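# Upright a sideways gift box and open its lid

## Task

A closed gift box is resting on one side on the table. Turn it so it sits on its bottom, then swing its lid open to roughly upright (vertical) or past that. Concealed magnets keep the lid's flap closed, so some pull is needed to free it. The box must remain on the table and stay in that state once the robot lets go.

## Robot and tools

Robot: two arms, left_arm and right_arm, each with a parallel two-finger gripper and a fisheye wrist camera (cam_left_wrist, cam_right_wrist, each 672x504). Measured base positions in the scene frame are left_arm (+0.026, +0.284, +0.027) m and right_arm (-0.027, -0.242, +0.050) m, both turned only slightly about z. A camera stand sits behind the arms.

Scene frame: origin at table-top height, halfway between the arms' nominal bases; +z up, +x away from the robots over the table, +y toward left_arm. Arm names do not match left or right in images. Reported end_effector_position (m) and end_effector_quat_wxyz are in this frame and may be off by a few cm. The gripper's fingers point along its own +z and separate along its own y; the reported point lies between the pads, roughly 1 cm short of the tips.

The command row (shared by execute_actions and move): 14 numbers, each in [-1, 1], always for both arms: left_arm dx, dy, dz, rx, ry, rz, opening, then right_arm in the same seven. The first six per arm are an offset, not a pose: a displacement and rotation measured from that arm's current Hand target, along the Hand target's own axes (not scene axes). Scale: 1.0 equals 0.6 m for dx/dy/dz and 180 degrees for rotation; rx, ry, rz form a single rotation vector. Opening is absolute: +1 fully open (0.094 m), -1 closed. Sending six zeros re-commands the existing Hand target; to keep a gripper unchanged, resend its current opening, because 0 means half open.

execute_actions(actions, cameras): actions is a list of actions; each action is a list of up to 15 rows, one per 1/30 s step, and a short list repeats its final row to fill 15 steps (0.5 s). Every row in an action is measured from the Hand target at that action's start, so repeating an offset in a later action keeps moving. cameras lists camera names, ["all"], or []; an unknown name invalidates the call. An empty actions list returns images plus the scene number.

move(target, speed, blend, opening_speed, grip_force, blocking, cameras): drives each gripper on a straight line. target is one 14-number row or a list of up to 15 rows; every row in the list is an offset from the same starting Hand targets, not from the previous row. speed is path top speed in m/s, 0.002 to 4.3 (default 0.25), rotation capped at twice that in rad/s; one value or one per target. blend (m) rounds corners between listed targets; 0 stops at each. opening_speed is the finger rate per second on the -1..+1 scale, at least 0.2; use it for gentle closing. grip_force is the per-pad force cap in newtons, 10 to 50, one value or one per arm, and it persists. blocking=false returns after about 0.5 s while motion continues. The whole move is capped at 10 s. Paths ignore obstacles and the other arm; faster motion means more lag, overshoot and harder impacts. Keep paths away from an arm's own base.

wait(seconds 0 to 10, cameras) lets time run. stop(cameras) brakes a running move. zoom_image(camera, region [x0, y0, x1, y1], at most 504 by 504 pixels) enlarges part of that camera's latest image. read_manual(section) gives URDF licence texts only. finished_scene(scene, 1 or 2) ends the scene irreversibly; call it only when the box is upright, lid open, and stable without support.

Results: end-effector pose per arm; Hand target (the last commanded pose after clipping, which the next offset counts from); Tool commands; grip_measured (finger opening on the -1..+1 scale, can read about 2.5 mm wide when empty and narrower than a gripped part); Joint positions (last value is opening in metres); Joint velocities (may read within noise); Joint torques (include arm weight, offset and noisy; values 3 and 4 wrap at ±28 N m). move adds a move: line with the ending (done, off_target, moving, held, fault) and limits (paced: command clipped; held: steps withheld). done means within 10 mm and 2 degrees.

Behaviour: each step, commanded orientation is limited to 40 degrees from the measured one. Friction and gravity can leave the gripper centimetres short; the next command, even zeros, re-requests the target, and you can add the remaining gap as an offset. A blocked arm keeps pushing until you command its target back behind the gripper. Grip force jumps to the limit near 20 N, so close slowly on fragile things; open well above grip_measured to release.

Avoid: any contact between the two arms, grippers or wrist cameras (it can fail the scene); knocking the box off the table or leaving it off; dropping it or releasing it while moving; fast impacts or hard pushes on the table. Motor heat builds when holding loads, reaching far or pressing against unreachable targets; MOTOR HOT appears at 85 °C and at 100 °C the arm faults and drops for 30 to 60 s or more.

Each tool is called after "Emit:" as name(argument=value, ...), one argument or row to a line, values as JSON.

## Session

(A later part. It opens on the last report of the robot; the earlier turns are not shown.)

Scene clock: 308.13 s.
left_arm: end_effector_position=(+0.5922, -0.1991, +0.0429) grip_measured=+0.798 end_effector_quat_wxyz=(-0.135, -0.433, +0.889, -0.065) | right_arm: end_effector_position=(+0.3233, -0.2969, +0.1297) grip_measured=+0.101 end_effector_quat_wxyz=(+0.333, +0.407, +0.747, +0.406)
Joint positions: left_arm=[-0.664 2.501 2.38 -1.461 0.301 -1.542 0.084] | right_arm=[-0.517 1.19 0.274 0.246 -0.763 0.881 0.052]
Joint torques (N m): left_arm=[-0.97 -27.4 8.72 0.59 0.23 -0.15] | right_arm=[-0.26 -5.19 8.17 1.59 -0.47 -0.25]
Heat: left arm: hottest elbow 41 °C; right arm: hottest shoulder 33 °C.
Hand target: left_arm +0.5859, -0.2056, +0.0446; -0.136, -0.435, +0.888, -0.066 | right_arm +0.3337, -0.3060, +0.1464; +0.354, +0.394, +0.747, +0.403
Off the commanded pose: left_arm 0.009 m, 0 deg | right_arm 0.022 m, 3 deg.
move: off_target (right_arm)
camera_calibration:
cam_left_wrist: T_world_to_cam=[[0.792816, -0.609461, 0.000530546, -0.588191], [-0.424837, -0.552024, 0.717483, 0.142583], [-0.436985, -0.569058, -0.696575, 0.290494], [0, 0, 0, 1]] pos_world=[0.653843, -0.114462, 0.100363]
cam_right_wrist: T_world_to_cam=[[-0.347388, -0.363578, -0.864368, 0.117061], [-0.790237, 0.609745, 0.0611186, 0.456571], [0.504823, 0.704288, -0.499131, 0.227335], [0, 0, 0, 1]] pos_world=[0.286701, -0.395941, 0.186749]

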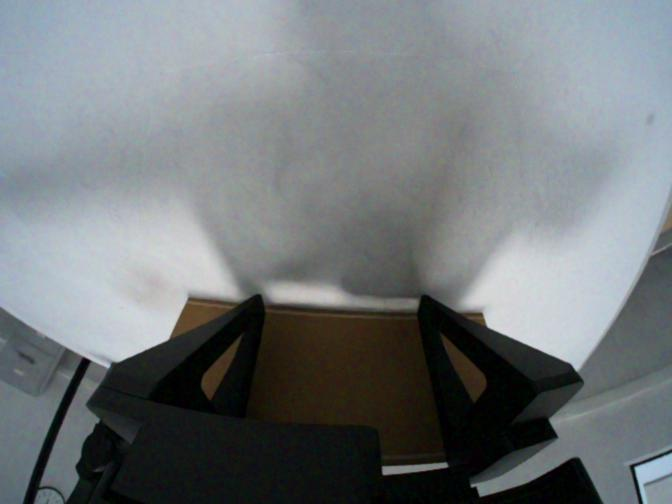

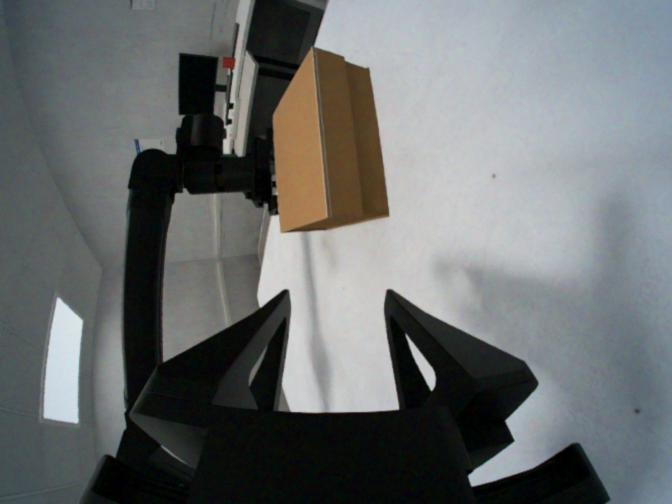

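Emit:
move(
  target=[
    [0.143,0.006,0.045,0,0,0,0.8,0,0,0,0,0,0,0.1],
    [0.05,0.006,0.015,0,0,0,0.8,0,0,0,0,0,0,0.1],
    [-0.04,0.006,-0.38,0,0,0,0.8,0,0,0,0,0,0,0.1],
  ],
  speed=[0.1,0.2,0.3],
  blend=[0,0.02,0],
  cameras=["all"],
)

Scene clock: 311.43 s.
left_arm: end_effector_position=(+0.6327, -0.1301, +0.2512) grip_measured=+0.798 end_effector_quat_wxyz=(-0.092, -0.453, +0.875, -0.142) | right_arm: end_effector_position=(+0.3233, -0.2969, +0.1297) grip_measured=+0.101 end_effector_quat_wxyz=(+0.333, +0.407, +0.747, +0.406)
Joint positions: left_arm=[-0.554 2.321 2.588 -1.693 0.308 -1.504 0.084] | right_arm=[-0.517 1.19 0.274 0.246 -0.763 0.881 0.052]
Joint torques (N m): left_arm=[0.03 -23.71 13.65 0.03 0.35 0.22] | right_arm=[-0.21 -5.25 8.1 1.66 -0.51 -0.24]
Heat: left arm: hottest elbow 41 °C; right arm: hottest shoulder 33 °C.
Hand target: left_arm +0.6389, -0.1316, +0.2551; -0.136, -0.435, +0.888, -0.066 | right_arm +0.3337, -0.3060, +0.1464; +0.354, +0.394, +0.747, +0.403
Off the commanded pose: left_arm 0.007 m, 10 deg | right_arm 0.022 m, 3 deg.
joint sent to its limit (left arm) — joint 4 (wrist pitch), lower limit. The joint targets are off in orientation, not in position.
move: off_target (left_arm, right_arm)
camera_calibration:
cam_left_wrist: T_world_to_cam=[[0.82358, -0.54215, 0.166699, -0.630877], [-0.483529, -0.517446, 0.706009, 0.0930127], [-0.296505, -0.662059, -0.688304, 0.389594], [0, 0, 0, 1]] pos_world=[0.680069, -0.0359665, 0.307658]
cam_right_wrist: T_world_to_cam=[[-0.347388, -0.363578, -0.864368, 0.117061], [-0.790237, 0.609745, 0.0611186, 0.456571], [0.504823, 0.704288, -0.499131, 0.227335], [0, 0, 0, 1]] pos_world=[0.286701, -0.395941, 0.186749]

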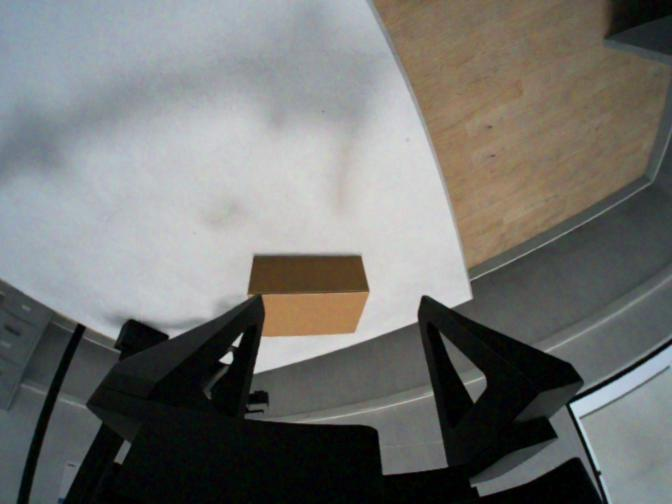

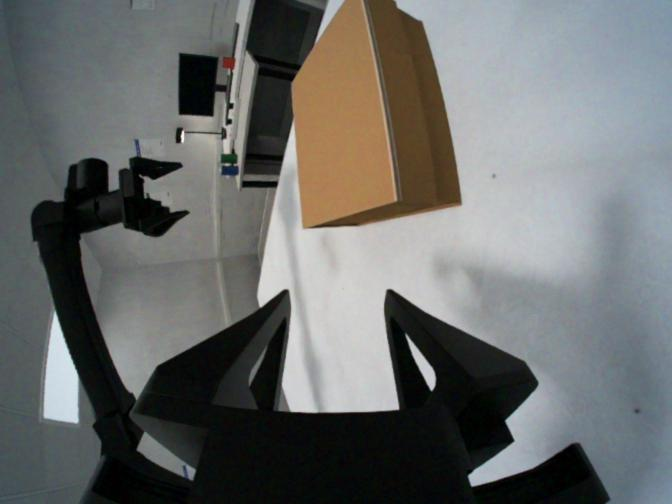

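Emit:
move(
  target=[
    [0,0,0,0,0,0,0.8,-0.092,-0.176,0.035,0,0,0,0.1],
    [0,0,0,0,0,0,0.8,-0.028,-0.056,0.242,0,0,0,0.1],
  ],
  speed=[0.2,0.08],
  cameras=["all"],
)

Scene clock: 316.50 s.
left_arm: end_effector_position=(+0.6327, -0.1302, +0.2512) grip_measured=+0.798 end_effector_quat_wxyz=(-0.092, -0.453, +0.876, -0.142) | right_arm: end_effector_position=(+0.4377, -0.2847, +0.0528) grip_measured=+0.101 end_effector_quat_wxyz=(+0.342, +0.399, +0.752, +0.398)
Joint positions: left_arm=[-0.554 2.321 2.588 -1.693 0.308 -1.504 0.084] | right_arm=[-0.316 1.772 0.488 0.711 -0.591 1.004 0.052]
Joint torques (N m): left_arm=[0.21 -23.47 13.6 0.01 0.31 0.19] | right_arm=[1.2 -7.88 5.68 2.85 0.03 0.03]
Heat: left arm: hottest elbow 43 °C; right arm: hottest shoulder 33 °C.
Hand target: left_arm +0.6389, -0.1316, +0.2551; -0.136, -0.435, +0.888, -0.066 | right_arm +0.4536, -0.2860, +0.0587; +0.354, +0.394, +0.747, +0.403
Off the commanded pose: left_arm 0.007 m, 10 deg | right_arm 0.017 m, 2 deg.
joint sent to its limit (left arm) — joint 4 (wrist pitch), lower limit. The joint targets are off in orientation, not in position.
move: off_target (left_arm, right_arm)
camera_calibration:
cam_left_wrist: T_world_to_cam=[[0.823372, -0.542403, 0.166907, -0.630846], [-0.483632, -0.516775, 0.70643, 0.0929966], [-0.296916, -0.662376, -0.687822, 0.38958], [0, 0, 0, 1]] pos_world=[0.680069, -0.036066, 0.307558]
cam_right_wrist: T_world_to_cam=[[-0.337358, -0.388944, -0.85727, 0.0827979], [-0.79315, 0.607944, 0.0363006, 0.546253], [0.507053, 0.69219, -0.513585, 0.118932], [0, 0, 0, 1]] pos_world=[0.400888, -0.382211, 0.112233]

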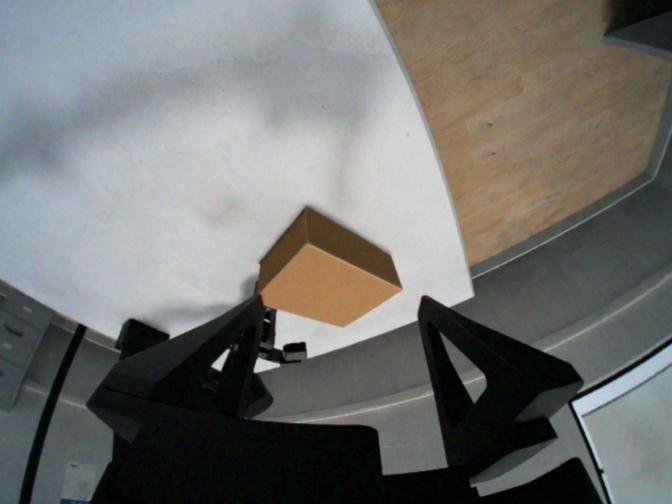

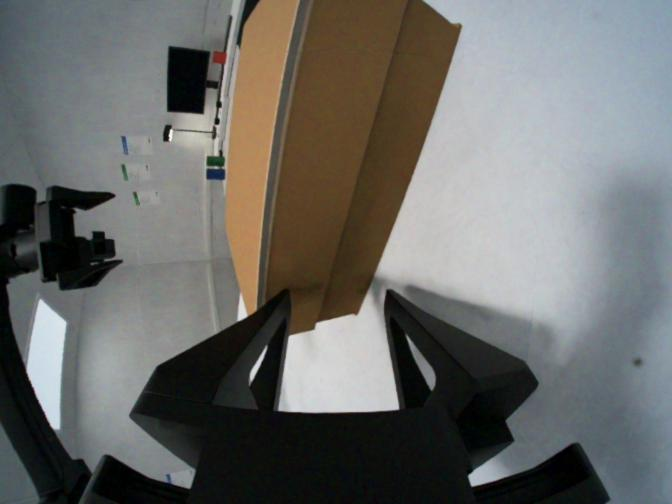

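Emit:
move(
  target=[
    [0,0,0,0,0,0,0.8,0,0,-0.06,0,0,0,0.1],
    [0.192,0.269,0.244,0.391,-0.289,0.643,-1,0.002,-0.073,-0.308,0,0,0,0.1],
  ],
  speed=[0.15,0.3],
  blend=[0.02,0],
  cameras=["all"],
)

Scene clock: 323.43 s.
left_arm: end_effector_position=(+0.4164, -0.1563, +0.1641) grip_measured=-0.988 end_effector_quat_wxyz=(+0.517, +0.456, +0.611, -0.389) | right_arm: end_effector_position=(+0.2858, -0.3592, +0.0940) grip_measured=+0.101 end_effector_quat_wxyz=(+0.346, +0.399, +0.746, +0.406)
Joint positions: left_arm=[-0.705 1.728 0.767 0.763 0.599 0.108 0.001] | right_arm=[-0.824 1.379 0.293 0.188 -0.987 0.547 0.052]
Joint torques (N m): left_arm=[0.21 -11.63 6.74 2.66 0.27 0.18] | right_arm=[-0.09 -6.83 4.16 1.22 -0.63 -0.25]
Heat: left arm: hottest elbow 43 °C; right arm: hottest shoulder 33 °C.
Hand target: left_arm +0.4172, -0.1540, +0.1499; +0.515, +0.460, +0.613, -0.385 | right_arm +0.2837, -0.3608, +0.0984; +0.354, +0.394, +0.747, +0.403
Off the commanded pose: left_arm 0.014 m, 1 deg | right_arm 0.005 m, 1 deg.
move: off_target (left_arm); target 2's new opening was sent with left_arm's hand 0.014 m and 1 deg from that target
camera_calibration:
cam_left_wrist: T_world_to_cam=[[-0.960316, -0.278604, 0.0131696, 0.356868], [-0.181336, 0.587774, -0.788441, 0.328544], [0.211922, -0.75954, -0.61497, 0.00917386], [0, 0, 0, 1]] pos_world=[0.400338, -0.086717, 0.259979]
cam_right_wrist: T_world_to_cam=[[-0.323544, -0.376181, -0.868221, 0.039502], [-0.791567, 0.610319, 0.030541, 0.470593], [0.518403, 0.697136, -0.495237, 0.265472], [0, 0, 0, 1]] pos_world=[0.247665, -0.457422, 0.151396]

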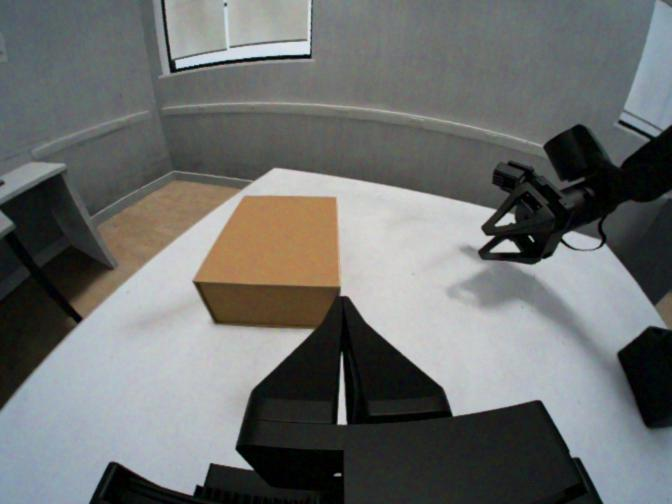

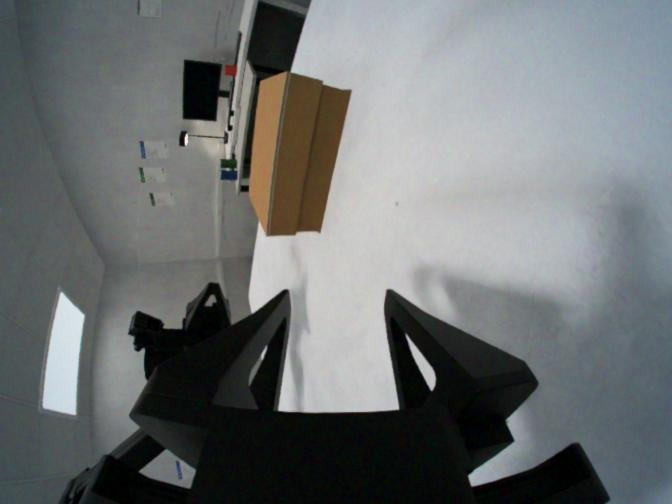

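Emit:
move(
  target=[0.14,0.048,0.118,0,0,0,-1,0,0,0,0,0,0,0.1],
  speed=0.15,
  cameras=["all"],
)

Emit:
zoom_image(
  camera="cam_left_wrist",
  region=[230, 220, 450, 360],
)

Scene clock: 329.03 s.
left_arm: end_effector_position=(+0.4566, -0.1871, +0.0572) grip_measured=-0.990 end_effector_quat_wxyz=(+0.506, +0.455, +0.624, -0.386) | right_arm: end_effector_position=(+0.2858, -0.3592, +0.0940) grip_measured=+0.101 end_effector_quat_wxyz=(+0.346, +0.399, +0.746, +0.406)
Joint positions: left_arm=[-0.705 2.071 0.919 0.92 0.591 0.109 0] | right_arm=[-0.824 1.379 0.293 0.188 -0.987 0.547 0.052]
Joint torques (N m): left_arm=[-1.03 -14.68 8.12 2.71 -0.05 0.12] | right_arm=[-0.32 -6.3 4.04 1.31 -0.67 -0.25]
Heat: left arm: hottest elbow 42 °C; right arm: hottest shoulder 33 °C.
Hand target: left_arm +0.4603, -0.1988, +0.0549; +0.514, +0.460, +0.613, -0.385 | right_arm +0.2837, -0.3608, +0.0984; +0.354, +0.394, +0.747, +0.403
Off the commanded pose: left_arm 0.012 m, 2 deg | right_arm 0.005 m, 1 deg.
move: off_target (left_arm)
camera_calibration:
cam_left_wrist: T_world_to_cam=[[-0.957743, -0.286069, 0.029881, 0.384704], [-0.204443, 0.604, -0.770316, 0.282241], [0.202315, -0.743874, -0.636962, -0.0799693], [0, 0, 0, 1]] pos_world=[0.442329, -0.119909, 0.154982]
cam_right_wrist: T_world_to_cam=[[-0.323544, -0.376181, -0.868221, 0.039502], [-0.791567, 0.610319, 0.030541, 0.470593], [0.518403, 0.697136, -0.495237, 0.265472], [0, 0, 0, 1]] pos_world=[0.247665, -0.457422, 0.151396]

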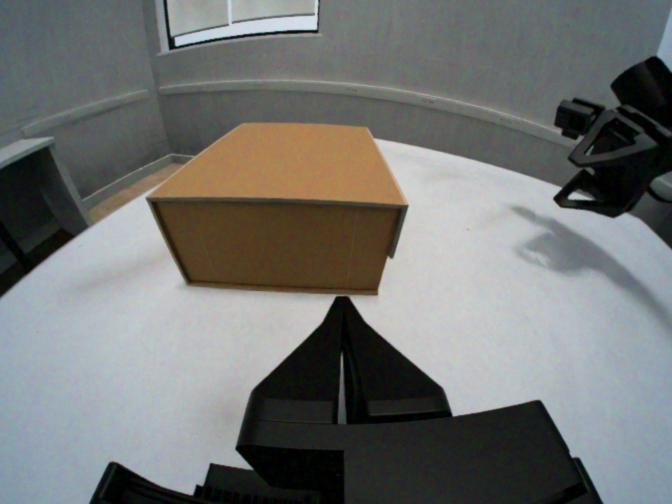

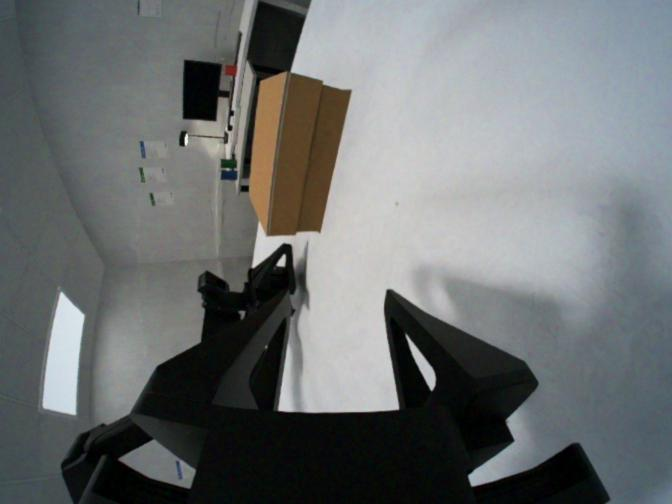

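Scaled by 2.291 from the camera's 672x504 image, which has a finer 960x720 frame.

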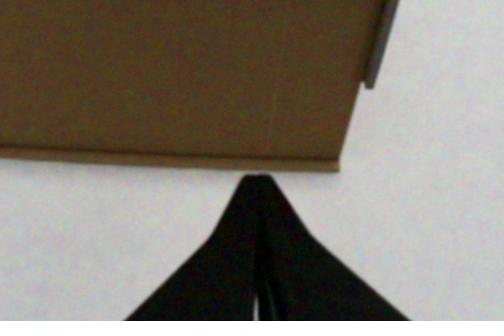

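Emit:
move(
  target=[-0.039,-0.0167,0.078,0,0,0,-1,0,0,0,0,0,0,0.1],
  speed=0.06,
  cameras=["all"],
)

Emit:
zoom_image(
  camera="cam_left_wrist",
  region=[230, 220, 450, 360],
)

Scene clock: 330.70 s.
left_arm: end_effector_position=(+0.4607, -0.2380, +0.0810) grip_measured=-0.990 end_effector_quat_wxyz=(+0.522, +0.460, +0.608, -0.383) | right_arm: end_effector_position=(+0.2858, -0.3592, +0.0940) grip_measured=+0.101 end_effector_quat_wxyz=(+0.346, +0.399, +0.746, +0.406)
Joint positions: left_arm=[-0.775 2.076 1.022 0.865 0.525 0.109 0] | right_arm=[-0.824 1.379 0.293 0.188 -0.987 0.547 0.052]
Joint torques (N m): left_arm=[-0.62 -15.21 9.2 1.47 -0.07 -0.03] | right_arm=[-0.09 -6.71 4.03 1.32 -0.68 -0.27]
Heat: left arm: hottest elbow 42 °C; right arm: hottest shoulder 33 °C.
Hand target: left_arm +0.4647, -0.2497, +0.0696; +0.514, +0.460, +0.613, -0.385 | right_arm +0.2837, -0.3608, +0.0984; +0.354, +0.394, +0.747, +0.403
Off the commanded pose: left_arm 0.017 m, 1 deg | right_arm 0.005 m, 1 deg.
move: off_target (left_arm)
camera_calibration:
cam_left_wrist: T_world_to_cam=[[-0.959657, -0.281133, -0.0048563, 0.37825], [-0.169247, 0.59135, -0.788455, 0.31429], [0.224532, -0.755824, -0.615074, -0.118279], [0, 0, 0, 1]] pos_world=[0.442741, -0.168915, 0.17689]
cam_right_wrist: T_world_to_cam=[[-0.323544, -0.376181, -0.868221, 0.039502], [-0.791567, 0.610319, 0.030541, 0.470593], [0.518403, 0.697136, -0.495237, 0.265472], [0, 0, 0, 1]] pos_world=[0.247665, -0.457422, 0.151396]

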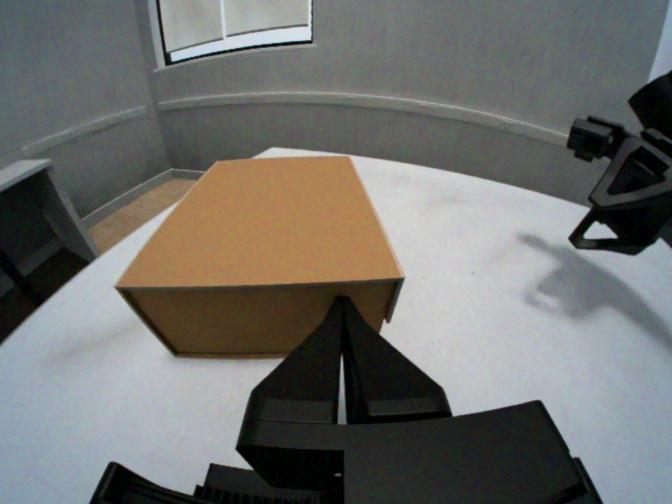

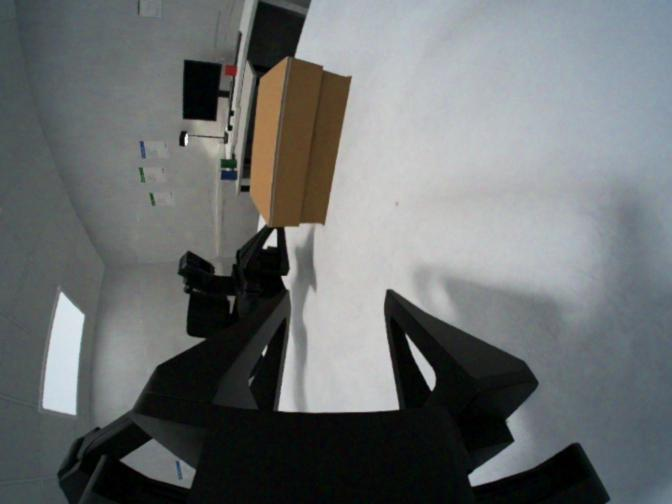

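Scaled by 2.291 from the camera's 672x504 image, which has a finer 960x720 frame.

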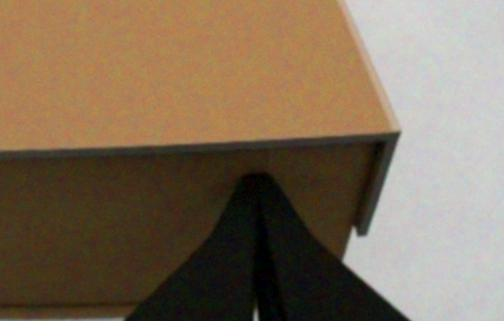

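Emit:
move(
  target=[
    [0,-0.03,0.006,0,0,0,-1,0,0,0,0,0,0,0.1],
    [-0.068,0.022,-0.004,0,0,0,-1,0,0,0,0,0,0,0.1],
  ],
  speed=0.07,
  cameras=["all"],
)

Scene clock: 333.50 s.
left_arm: end_effector_position=(+0.4648, -0.2440, +0.0901) grip_measured=-0.990 end_effector_quat_wxyz=(+0.501, +0.463, +0.622, -0.384) | right_arm: end_effector_position=(+0.2858, -0.3592, +0.0940) grip_measured=+0.101 end_effector_quat_wxyz=(+0.346, +0.399, +0.746, +0.406)
Joint positions: left_arm=[-0.776 2.044 1.051 0.756 0.532 0.109 0] | right_arm=[-0.824 1.379 0.293 0.188 -0.987 0.547 0.052]
Joint torques (N m): left_arm=[-0.09 -19.25 9.92 1.35 0.28 0] | right_arm=[-0.26 -6.59 4.1 1.32 -0.66 -0.26]
Heat: left arm: hottest elbow 42 °C; right arm: hottest shoulder 33 °C.
Hand target: left_arm +0.4786, -0.2505, +0.1102; +0.514, +0.460, +0.613, -0.385 | right_arm +0.2837, -0.3608, +0.0984; +0.354, +0.394, +0.747, +0.403
Off the commanded pose: left_arm 0.025 m, 2 deg | right_arm 0.005 m, 1 deg.
move: off_target (left_arm)
camera_calibration:
cam_left_wrist: T_world_to_cam=[[-0.961612, -0.273558, 0.0216663, 0.38087], [-0.192772, 0.617218, -0.762811, 0.340675], [0.1953, -0.737704, -0.646259, -0.0973703], [0, 0, 0, 1]] pos_world=[0.450938, -0.177912, 0.188692]
cam_right_wrist: T_world_to_cam=[[-0.323544, -0.376181, -0.868221, 0.039502], [-0.791567, 0.610319, 0.030541, 0.470593], [0.518403, 0.697136, -0.495237, 0.265472], [0, 0, 0, 1]] pos_world=[0.247665, -0.457422, 0.151396]

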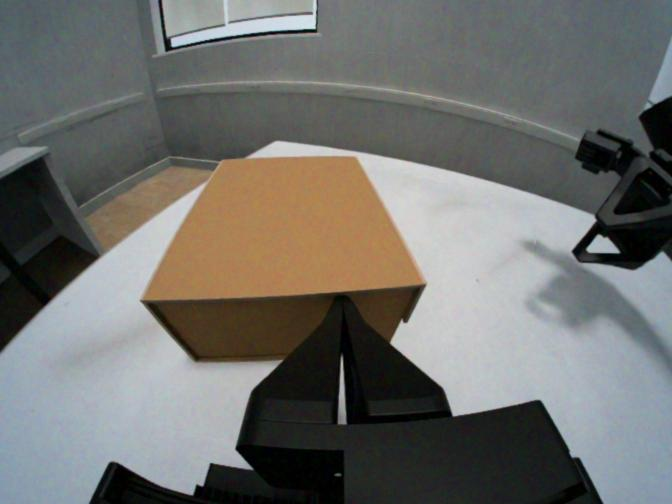

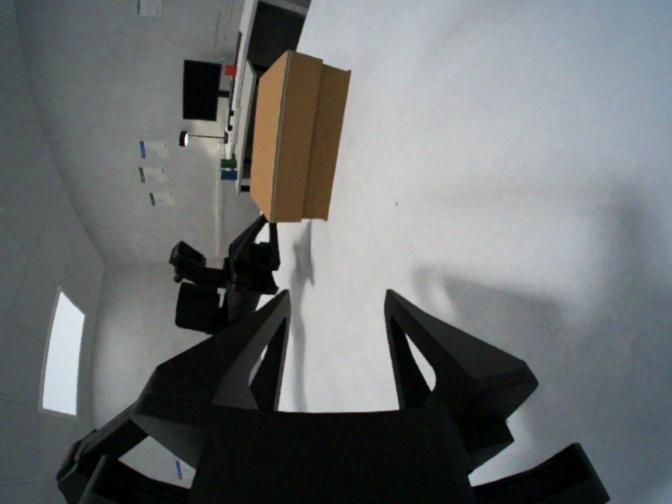

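Emit:
move(
  target=[
    [0.035,-0.01,0.006,0,0,0,-1,0,0,0,0,0,0,0.1],
    [0.035,-0.05,0.006,0,0,0,-1,0,0,0,0,0,0,0.1],
  ],
  speed=0.07,
  cameras=["cam_left_wrist"],
)

Emit:
zoom_image(
  camera="cam_left_wrist",
  region=[230, 220, 450, 360],
)

Scene clock: 335.50 s.
left_arm: end_effector_position=(+0.4556, -0.2572, +0.0981) grip_measured=-0.990 end_effector_quat_wxyz=(+0.519, +0.462, +0.610, -0.381) | right_arm: end_effector_position=(+0.2858, -0.3592, +0.0940) grip_measured=+0.101 end_effector_quat_wxyz=(+0.346, +0.399, +0.746, +0.406)
Joint positions: left_arm=[-0.807 2.045 1.051 0.799 0.494 0.109 0] | right_arm=[-0.824 1.379 0.293 0.188 -0.987 0.547 0.052]
Joint torques (N m): left_arm=[-0.97 -16.97 6.35 2.73 -0.04 -0.12] | right_arm=[0.03 -6.48 4.19 1.29 -0.66 -0.24]
Heat: left arm: hottest elbow 42 °C; right arm: hottest shoulder 33 °C.
Hand target: left_arm +0.4498, -0.2588, +0.0888; +0.514, +0.460, +0.613, -0.385 | right_arm +0.2837, -0.3608, +0.0984; +0.354, +0.394, +0.747, +0.403
Off the commanded pose: left_arm 0.011 m, 1 deg | right_arm 0.005 m, 1 deg.
move: off_target (left_arm)
camera_calibration:
cam_left_wrist: T_world_to_cam=[[-0.960325, -0.278813, -0.00630207, 0.369121], [-0.168635, 0.598536, -0.783145, 0.33932], [0.222123, -0.751011, -0.621807, -0.118153], [0, 0, 0, 1]] pos_world=[0.437942, -0.188914, 0.194595]
Images, in order (width x height): cam_left_wrist 672x504.

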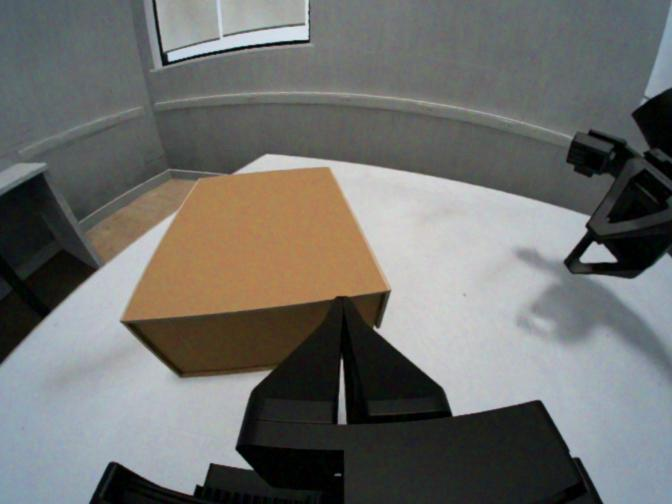

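Scaled by 2.291 from the camera's 672x504 image, which has a finer 960x720 frame.

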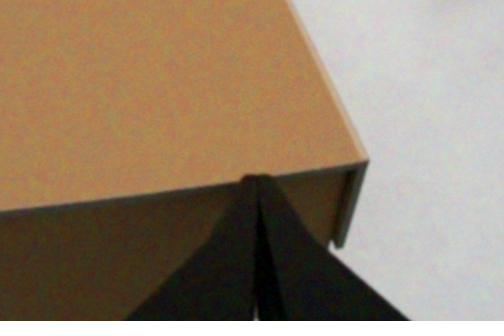

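Emit:
move(
  target=[
    [-0.09,0.02,-0.012,0,0,0,-1,0,0,0,0,0,0,0.1],
  ],
  speed=0.07,
  cameras=["all"],
)

Scene clock: 337.13 s.
left_arm: end_effector_position=(+0.4533, -0.2567, +0.1293) grip_measured=-0.990 end_effector_quat_wxyz=(+0.509, +0.465, +0.615, -0.383) | right_arm: end_effector_position=(+0.2858, -0.3592, +0.0940) grip_measured=+0.101 end_effector_quat_wxyz=(+0.346, +0.399, +0.746, +0.406)
Joint positions: left_arm=[-0.807 1.964 1.051 0.696 0.502 0.109 0] | right_arm=[-0.824 1.379 0.293 0.188 -0.987 0.547 0.052]
Joint torques (N m): left_arm=[0.44 -18.96 9.11 1.26 0.28 -0.09] | right_arm=[-0.38 -6.3 4.1 1.33 -0.64 -0.26]
Heat: left arm: hottest elbow 42 °C; right arm: hottest shoulder 33 °C.
Hand target: left_arm +0.4620, -0.2577, +0.1433; +0.514, +0.460, +0.613, -0.385 | right_arm +0.2837, -0.3608, +0.0984; +0.354, +0.394, +0.747, +0.403
Off the commanded pose: left_arm 0.016 m, 1 deg | right_arm 0.005 m, 1 deg.
move: off_target (left_arm)
camera_calibration:
cam_left_wrist: T_world_to_cam=[[-0.962492, -0.271249, 0.00574487, 0.368656], [-0.176761, 0.610869, -0.771748, 0.368468], [0.205826, -0.743817, -0.635903, -0.0868855], [0, 0, 0, 1]] pos_world=[0.437843, -0.189715, 0.226995]
cam_right_wrist: T_world_to_cam=[[-0.323544, -0.376181, -0.868221, 0.039502], [-0.791567, 0.610319, 0.030541, 0.470593], [0.518403, 0.697136, -0.495237, 0.265472], [0, 0, 0, 1]] pos_world=[0.247665, -0.457422, 0.151396]

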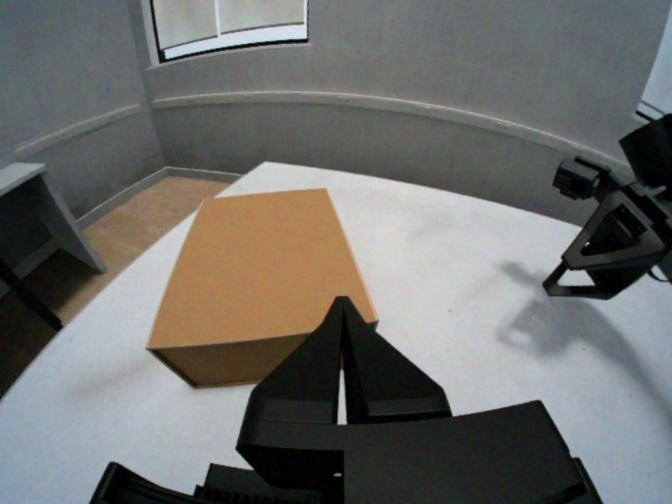

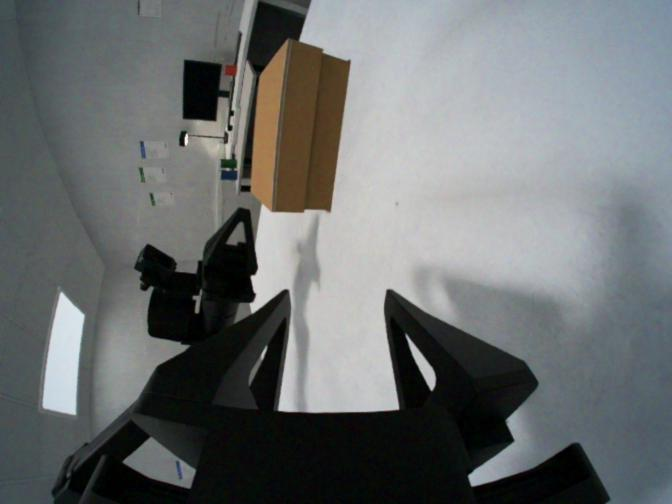

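Emit:
move(
  target=[
    [0,0,-0.1,0,0,0,-1,0,0,0,0,0,0,0.1],
    [0.062,-0.035,-0.1,-0.02,0.071,0.484,0.2,-0.36,-0.028,0.288,0,0,0,0.1],
  ],
  speed=[0.15,0.25],
  blend=[0.02,0],
  cameras=["all"],
)

Scene clock: 344.13 s.
left_arm: end_effector_position=(+0.4292, -0.1978, +0.1137) grip_measured=+0.197 end_effector_quat_wxyz=(+0.581, +0.778, +0.199, +0.134) | right_arm: end_effector_position=(+0.5041, -0.4945, +0.0529) grip_measured=+0.101 end_effector_quat_wxyz=(+0.352, +0.395, +0.747, +0.402)
Joint positions: left_arm=[-0.823 1.834 0.848 0.681 0.284 1.635 0.056] | right_arm=[-0.693 1.978 0.971 0.253 -0.894 0.706 0.052]
Joint torques (N m): left_arm=[-0.73 -15.91 6.31 2.73 -0.07 0.11] | right_arm=[1.55 -13.1 8.34 1.35 -0.11 0.04]
Heat: left arm: hottest elbow 41 °C; right arm: hottest shoulder 33 °C.
Hand target: left_arm +0.4236, -0.2007, +0.1173; +0.586, +0.776, +0.187, +0.141 | right_arm +0.5197, -0.4995, +0.0556; +0.354, +0.394, +0.746, +0.403
Off the commanded pose: left_arm 0.007 m, 2 deg | right_arm 0.017 m, 0 deg.
move: off_target (right_arm)
camera_calibration:
cam_left_wrist: T_world_to_cam=[[-0.162732, 0.245682, -0.955593, 0.229656], [0.565788, 0.816686, 0.113619, -0.0625094], [0.808333, -0.522173, -0.271905, -0.30412], [0, 0, 0, 1]] pos_world=[0.31857, -0.164175, 0.143868]
cam_right_wrist: T_world_to_cam=[[-0.316361, -0.388633, -0.865379, 0.0136043], [-0.791613, 0.610836, 0.0150733, 0.728336], [0.522747, 0.689814, -0.500892, 0.220778], [0, 0, 0, 1]] pos_world=[0.465454, -0.591903, 0.11138]

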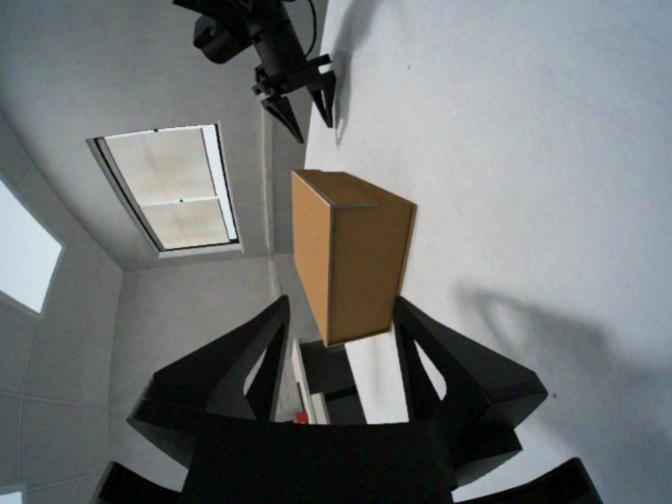

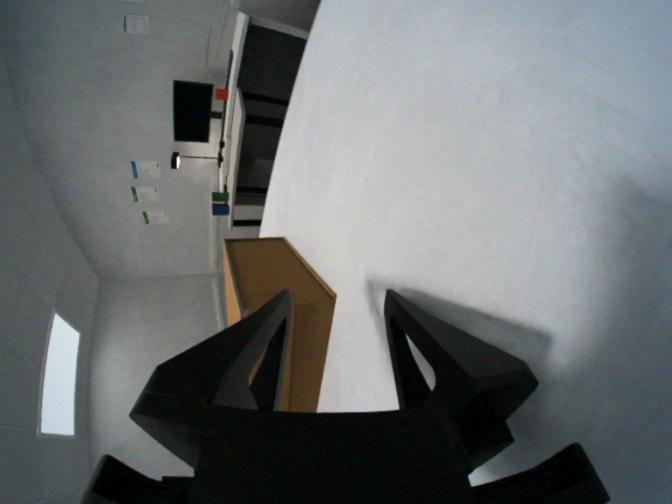

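Emit:
move(
  target=[-0.0105,-0.033,0.0955,-0.089,0,0,-1,0.056,0.09,0.159,0,0,0,0.1],
  speed=0.12,
  cameras=["all"],
)

Scene clock: 346.97 s.
left_arm: end_effector_position=(+0.4392, -0.2369, +0.0856) grip_measured=-0.990 end_effector_quat_wxyz=(+0.680, +0.694, +0.166, +0.169) | right_arm: end_effector_position=(+0.5822, -0.4138, +0.0471) grip_measured=+0.101 end_effector_quat_wxyz=(+0.337, +0.401, +0.751, +0.401)
Joint positions: left_arm=[-0.86 2.121 0.936 1.167 0.259 1.585 0] | right_arm=[-0.474 2.028 1.037 0.343 -0.726 0.897 0.052]
Joint torques (N m): left_arm=[-0.97 -14.86 7.79 2.71 -0.14 -0.21] | right_arm=[1.61 -13.63 8.57 2.73 0 0]
Heat: left arm: hottest elbow 41 °C; right arm: hottest shoulder 33 °C.
Hand target: left_arm +0.4404, -0.2477, +0.0824; +0.688, +0.687, +0.166, +0.165 | right_arm +0.6020, -0.4196, +0.0557; +0.354, +0.394, +0.746, +0.403
Off the commanded pose: left_arm 0.011 m, 1 deg | right_arm 0.022 m, 2 deg.
move: off_target (left_arm, right_arm)
camera_calibration:
cam_left_wrist: T_world_to_cam=[[-0.00912474, 0.0208803, -0.99974, 0.0972004], [0.558923, 0.82913, 0.0122156, -0.0183549], [0.82917, -0.558666, -0.0192361, -0.379689], [0, 0, 0, 1]] pos_world=[0.325972, -0.19893, 0.0900956]
cam_right_wrist: T_world_to_cam=[[-0.341592, -0.380512, -0.859375, 0.0824237], [-0.794024, 0.606045, 0.0472726, 0.738914], [0.502832, 0.698513, -0.509156, 0.136973], [0, 0, 0, 1]] pos_world=[0.545996, -0.512129, 0.105643]

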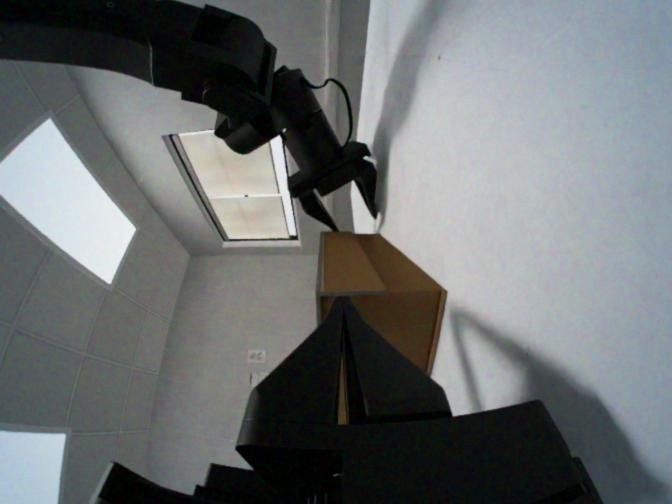

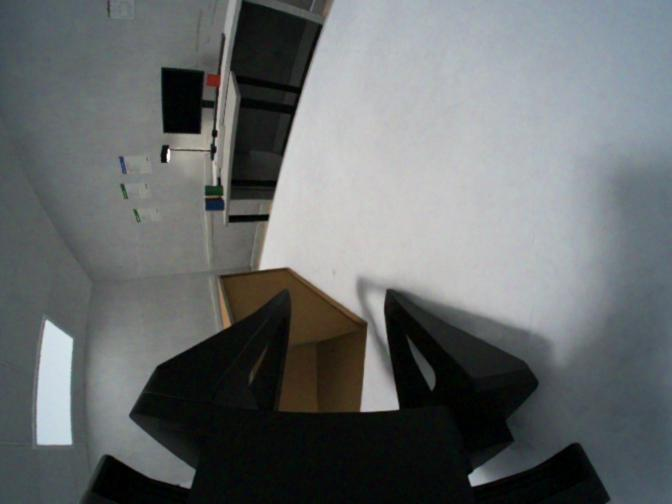

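Emit:
move(
  target=[0.02,-0.012,0.055,0,0,0,-1,-0.01,0,0.02,0,0,0,0.1],
  speed=0.06,
  cameras=["all"],
)

Emit:
zoom_image(
  camera="cam_left_wrist",
  region=[230, 220, 450, 360],
)

Scene clock: 348.23 s.
left_arm: end_effector_position=(+0.4619, -0.2619, +0.0891) grip_measured=-0.990 end_effector_quat_wxyz=(+0.691, +0.683, +0.160, +0.175) | right_arm: end_effector_position=(+0.5960, -0.4187, +0.0476) grip_measured=+0.101 end_effector_quat_wxyz=(+0.343, +0.399, +0.750, +0.401)
Joint positions: left_arm=[-0.86 2.173 1.043 1.147 0.259 1.585 0] | right_arm=[-0.471 2.051 1.077 0.343 -0.721 0.903 0.052]
Joint torques (N m): left_arm=[-0.38 -15.68 8.57 1.28 0.1 -0.25] | right_arm=[1.55 -14.1 8.57 2.47 0.04 0.01]
Heat: left arm: hottest elbow 41 °C; right arm: hottest shoulder 33 °C.
Hand target: left_arm +0.4662, -0.2717, +0.0752; +0.688, +0.687, +0.166, +0.165 | right_arm +0.6148, -0.4209, +0.0519; +0.354, +0.394, +0.746, +0.403
Off the commanded pose: left_arm 0.017 m, 1 deg | right_arm 0.019 m, 1 deg.
move: off_target (left_arm, right_arm)
camera_calibration:
cam_left_wrist: T_world_to_cam=[[0.0144196, -0.00559955, -0.99988, 0.083593], [0.558811, 0.829288, 0.00341459, -0.00953429], [0.82917, -0.558793, 0.0150871, -0.415519], [0, 0, 0, 1]] pos_world=[0.348658, -0.223814, 0.0898845]
cam_right_wrist: T_world_to_cam=[[-0.33312, -0.383207, -0.861501, 0.0796795], [-0.792353, 0.60903, 0.0354785, 0.753618], [0.511084, 0.694432, -0.506515, 0.126973], [0, 0, 0, 1]] pos_world=[0.558781, -0.516616, 0.106221]

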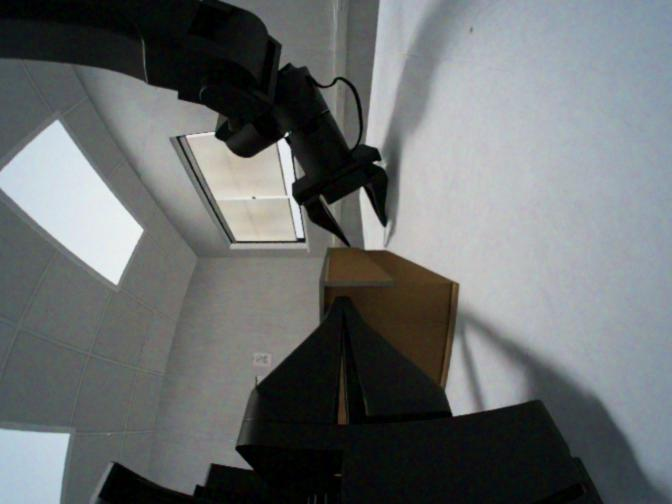

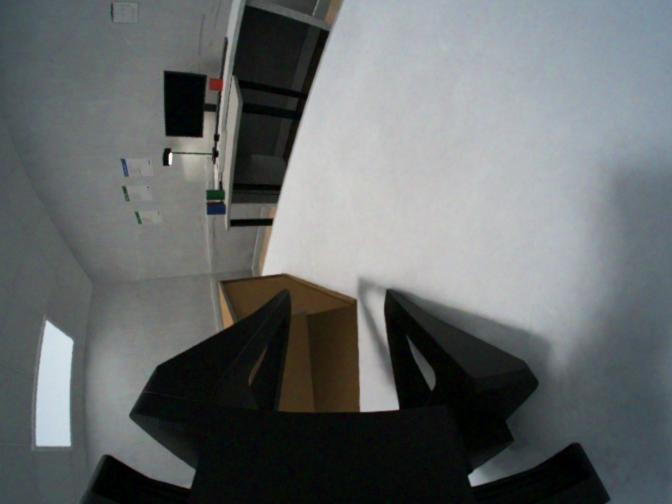

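Scaled by 2.291 from the camera's 672x504 image, which has a finer 960x720 frame.

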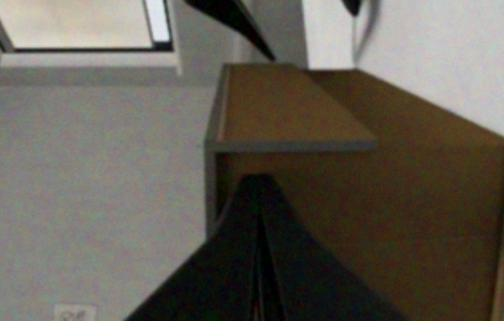

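Emit:
move(
  target=[
    [0,0,0.008,0,0,0,-1,0.033,0.006,-0.003,0,0,0,0.1],
    [0.056,0.089,0.012,0,0,0,-1,0.033,0.006,-0.003,0,0,0,0.1],
  ],
  speed=0.06,
  cameras=["all"],
)

Emit:
zoom_image(
  camera="cam_left_wrist",
  region=[230, 220, 450, 360],
)

Scene clock: 351.63 s.
left_arm: end_effector_position=(+0.4822, -0.2564, +0.0984) grip_measured=-0.990 end_effector_quat_wxyz=(+0.671, +0.704, +0.167, +0.158) | right_arm: end_effector_position=(+0.6039, -0.4094, +0.0514) grip_measured=+0.101 end_effector_quat_wxyz=(+0.352, +0.395, +0.749, +0.400)
Joint positions: left_arm=[-0.821 2.124 1.066 1.007 0.313 1.584 0] | right_arm=[-0.448 2.051 1.077 0.374 -0.7 0.919 0.052]
Joint torques (N m): left_arm=[0.44 -20.66 9.72 1.46 0.19 -0.22] | right_arm=[1.32 -15.79 4.75 2.77 -0.02 0.01]
Heat: left arm: hottest elbow 41 °C; right arm: hottest shoulder 33 °C.
Hand target: left_arm +0.4992, -0.2628, +0.1287; +0.688, +0.687, +0.166, +0.165 | right_arm +0.6056, -0.4031, +0.0517; +0.354, +0.394, +0.746, +0.403
Off the commanded pose: left_arm 0.035 m, 3 deg | right_arm 0.007 m, 1 deg.
move: off_target (left_arm)
camera_calibration:
cam_left_wrist: T_world_to_cam=[[-0.0329257, 0.0430095, -0.998532, 0.127846], [0.571498, 0.820438, 0.0164939, -0.0351284], [0.819943, -0.570116, -0.0515934, -0.421259], [0, 0, 0, 1]] pos_world=[0.369694, -0.216844, 0.106504]
cam_right_wrist: T_world_to_cam=[[-0.318684, -0.392117, -0.862951, 0.0769398], [-0.791821, 0.61057, 0.0149782, 0.755339], [0.521019, 0.688076, -0.505066, 0.109698], [0, 0, 0, 1]] pos_world=[0.565458, -0.506499, 0.110486]

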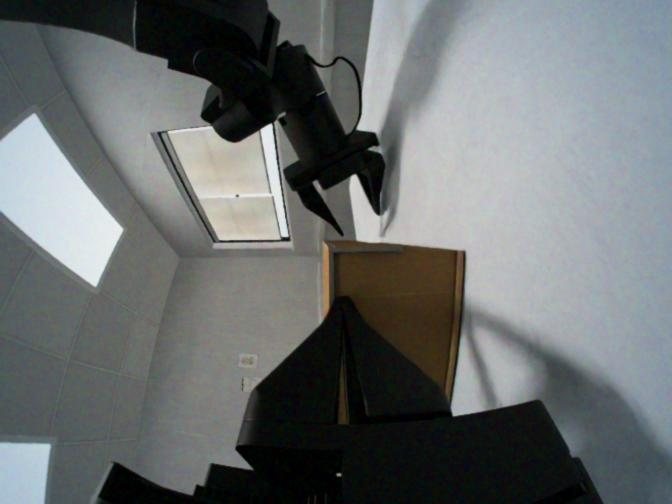

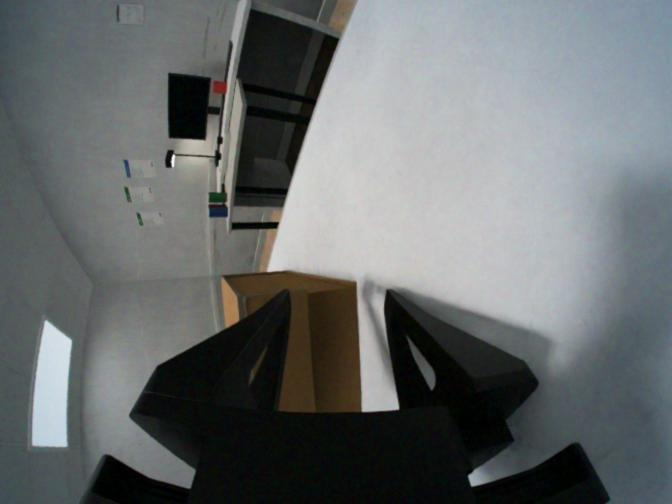

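Scaled by 2.291 from the camera's 672x504 image, which has a finer 960x720 frame.

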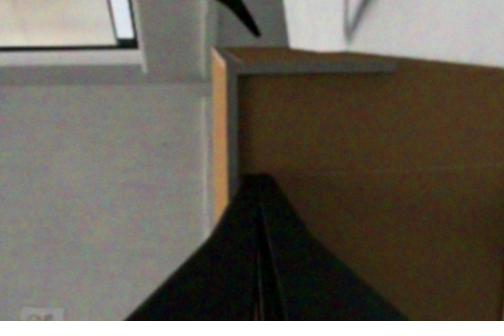

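Emit:
move(
  target=[
    [-0.045,-0.02,0.006,0,0,0,-1,0,0,0,0,0,0,0.1],
    [-0.045,0.05,0.01,0,0,0,-1,0,0,0,0,0,0,0.1],
  ],
  speed=0.06,
  cameras=["all"],
)

Emit:
zoom_image(
  camera="cam_left_wrist",
  region=[230, 220, 450, 360],
)

Scene clock: 353.97 s.
left_arm: end_effector_position=(+0.4754, -0.2672, +0.1378) grip_measured=-0.990 end_effector_quat_wxyz=(+0.676, +0.697, +0.169, +0.167) | right_arm: end_effector_position=(+0.6039, -0.4094, +0.0514) grip_measured=+0.101 end_effector_quat_wxyz=(+0.352, +0.395, +0.749, +0.400)
Joint positions: left_arm=[-0.848 2.046 1.066 0.95 0.271 1.583 0] | right_arm=[-0.448 2.051 1.077 0.374 -0.7 0.919 0.052]
Joint torques (N m): left_arm=[-0.79 -19.78 9.72 1.43 -0.12 -0.23] | right_arm=[1.32 -15.44 4.82 2.77 -0.02 0]
Heat: left arm: hottest elbow 41 °C; right arm: hottest shoulder 34 °C.
Hand target: left_arm +0.4780, -0.2803, +0.1587; +0.688, +0.687, +0.166, +0.165 | right_arm +0.6056, -0.4031, +0.0517; +0.354, +0.394, +0.746, +0.403
Off the commanded pose: left_arm 0.025 m, 2 deg | right_arm 0.007 m, 0 deg.
move: off_target (left_arm)
camera_calibration:
cam_left_wrist: T_world_to_cam=[[-0.0190852, 0.0284502, -0.999413, 0.157053], [0.559083, 0.829011, 0.0129229, -0.0142798], [0.828892, -0.558509, -0.0317279, -0.423815], [0, 0, 0, 1]] pos_world=[0.362278, -0.229335, 0.143698]
cam_right_wrist: T_world_to_cam=[[-0.318684, -0.392117, -0.862951, 0.0769398], [-0.791821, 0.61057, 0.0149782, 0.755339], [0.521019, 0.688076, -0.505066, 0.109698], [0, 0, 0, 1]] pos_world=[0.565458, -0.506499, 0.110486]

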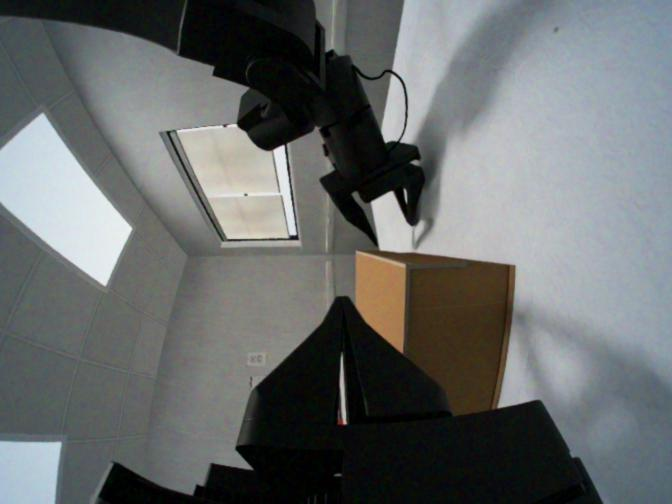

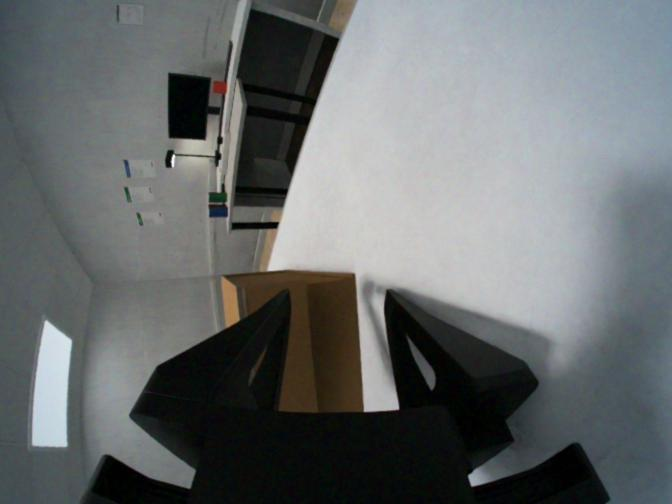

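Scaled by 2.291 from the camera's 672x504 image, which has a finer 960x720 frame.

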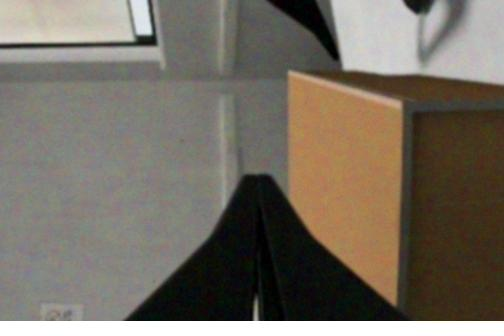

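Emit:
move(
  target=[
    [-0.01,0,-0.065,0,0.161,0,-0.6,0.033,0.006,-0.003,0,0,0,0.1],
    [-0.011,-0.133,-0.0635,0,0.161,0,-0.6,0.033,0.006,-0.003,0,0,0,0.1],
  ],
  speed=0.1,
  blend=[0.01,0],
  cameras=["cam_left_wrist"],
)

Emit:
zoom_image(
  camera="cam_left_wrist",
  region=[230, 220, 450, 360],
)

Scene clock: 359.23 s.
left_arm: end_effector_position=(+0.4583, -0.2419, +0.0867) grip_measured=-0.602 end_effector_quat_wxyz=(+0.618, +0.628, +0.331, +0.338) | right_arm: end_effector_position=(+0.5976, -0.3967, +0.0466) grip_measured=+0.101 end_effector_quat_wxyz=(+0.356, +0.395, +0.747, +0.399)
Joint positions: left_arm=[-1.009 2.15 1.003 1.139 -0.396 1.583 0.019] | right_arm=[-0.429 2.047 1.037 0.427 -0.68 0.935 0.052]
Joint torques (N m): left_arm=[-0.79 -15.68 6.97 2.81 -0.16 -0.23] | right_arm=[2.02 -16.73 3.9 2.43 -0.01 0]
Heat: left arm: hottest elbow 40 °C; right arm: hottest shoulder 34 °C.
Hand target: left_arm +0.4548, -0.2495, +0.0789; +0.625, +0.624, +0.333, +0.332 | right_arm +0.5964, -0.3849, +0.0514; +0.354, +0.394, +0.746, +0.403
Off the commanded pose: left_arm 0.012 m, 1 deg | right_arm 0.013 m, 1 deg.
move: off_target (left_arm, right_arm)
camera_calibration:
cam_left_wrist: T_world_to_cam=[[-0.00578633, 0.0124526, -0.999906, 0.0950398], [0.0863076, 0.996197, 0.0119069, 0.232166], [0.996252, -0.0862306, -0.00683908, -0.361671], [0, 0, 0, 1]] pos_world=[0.340828, -0.263653, 0.0897929]
Images, in order (width x height): cam_left_wrist 672x504.

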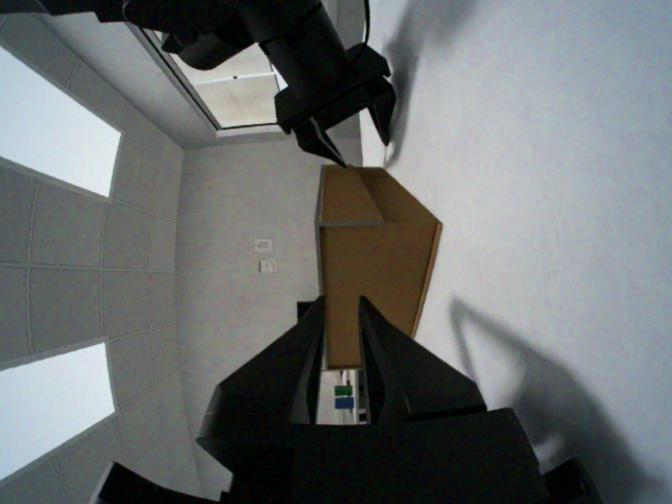

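Scaled by 2.291 from the camera's 672x504 image, which has a finer 960x720 frame.

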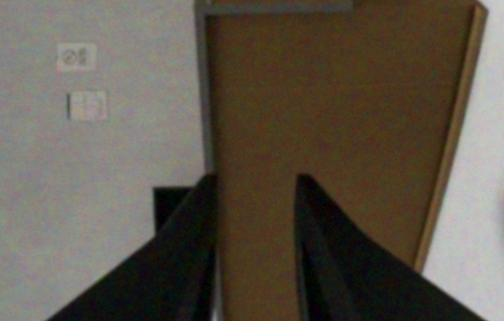

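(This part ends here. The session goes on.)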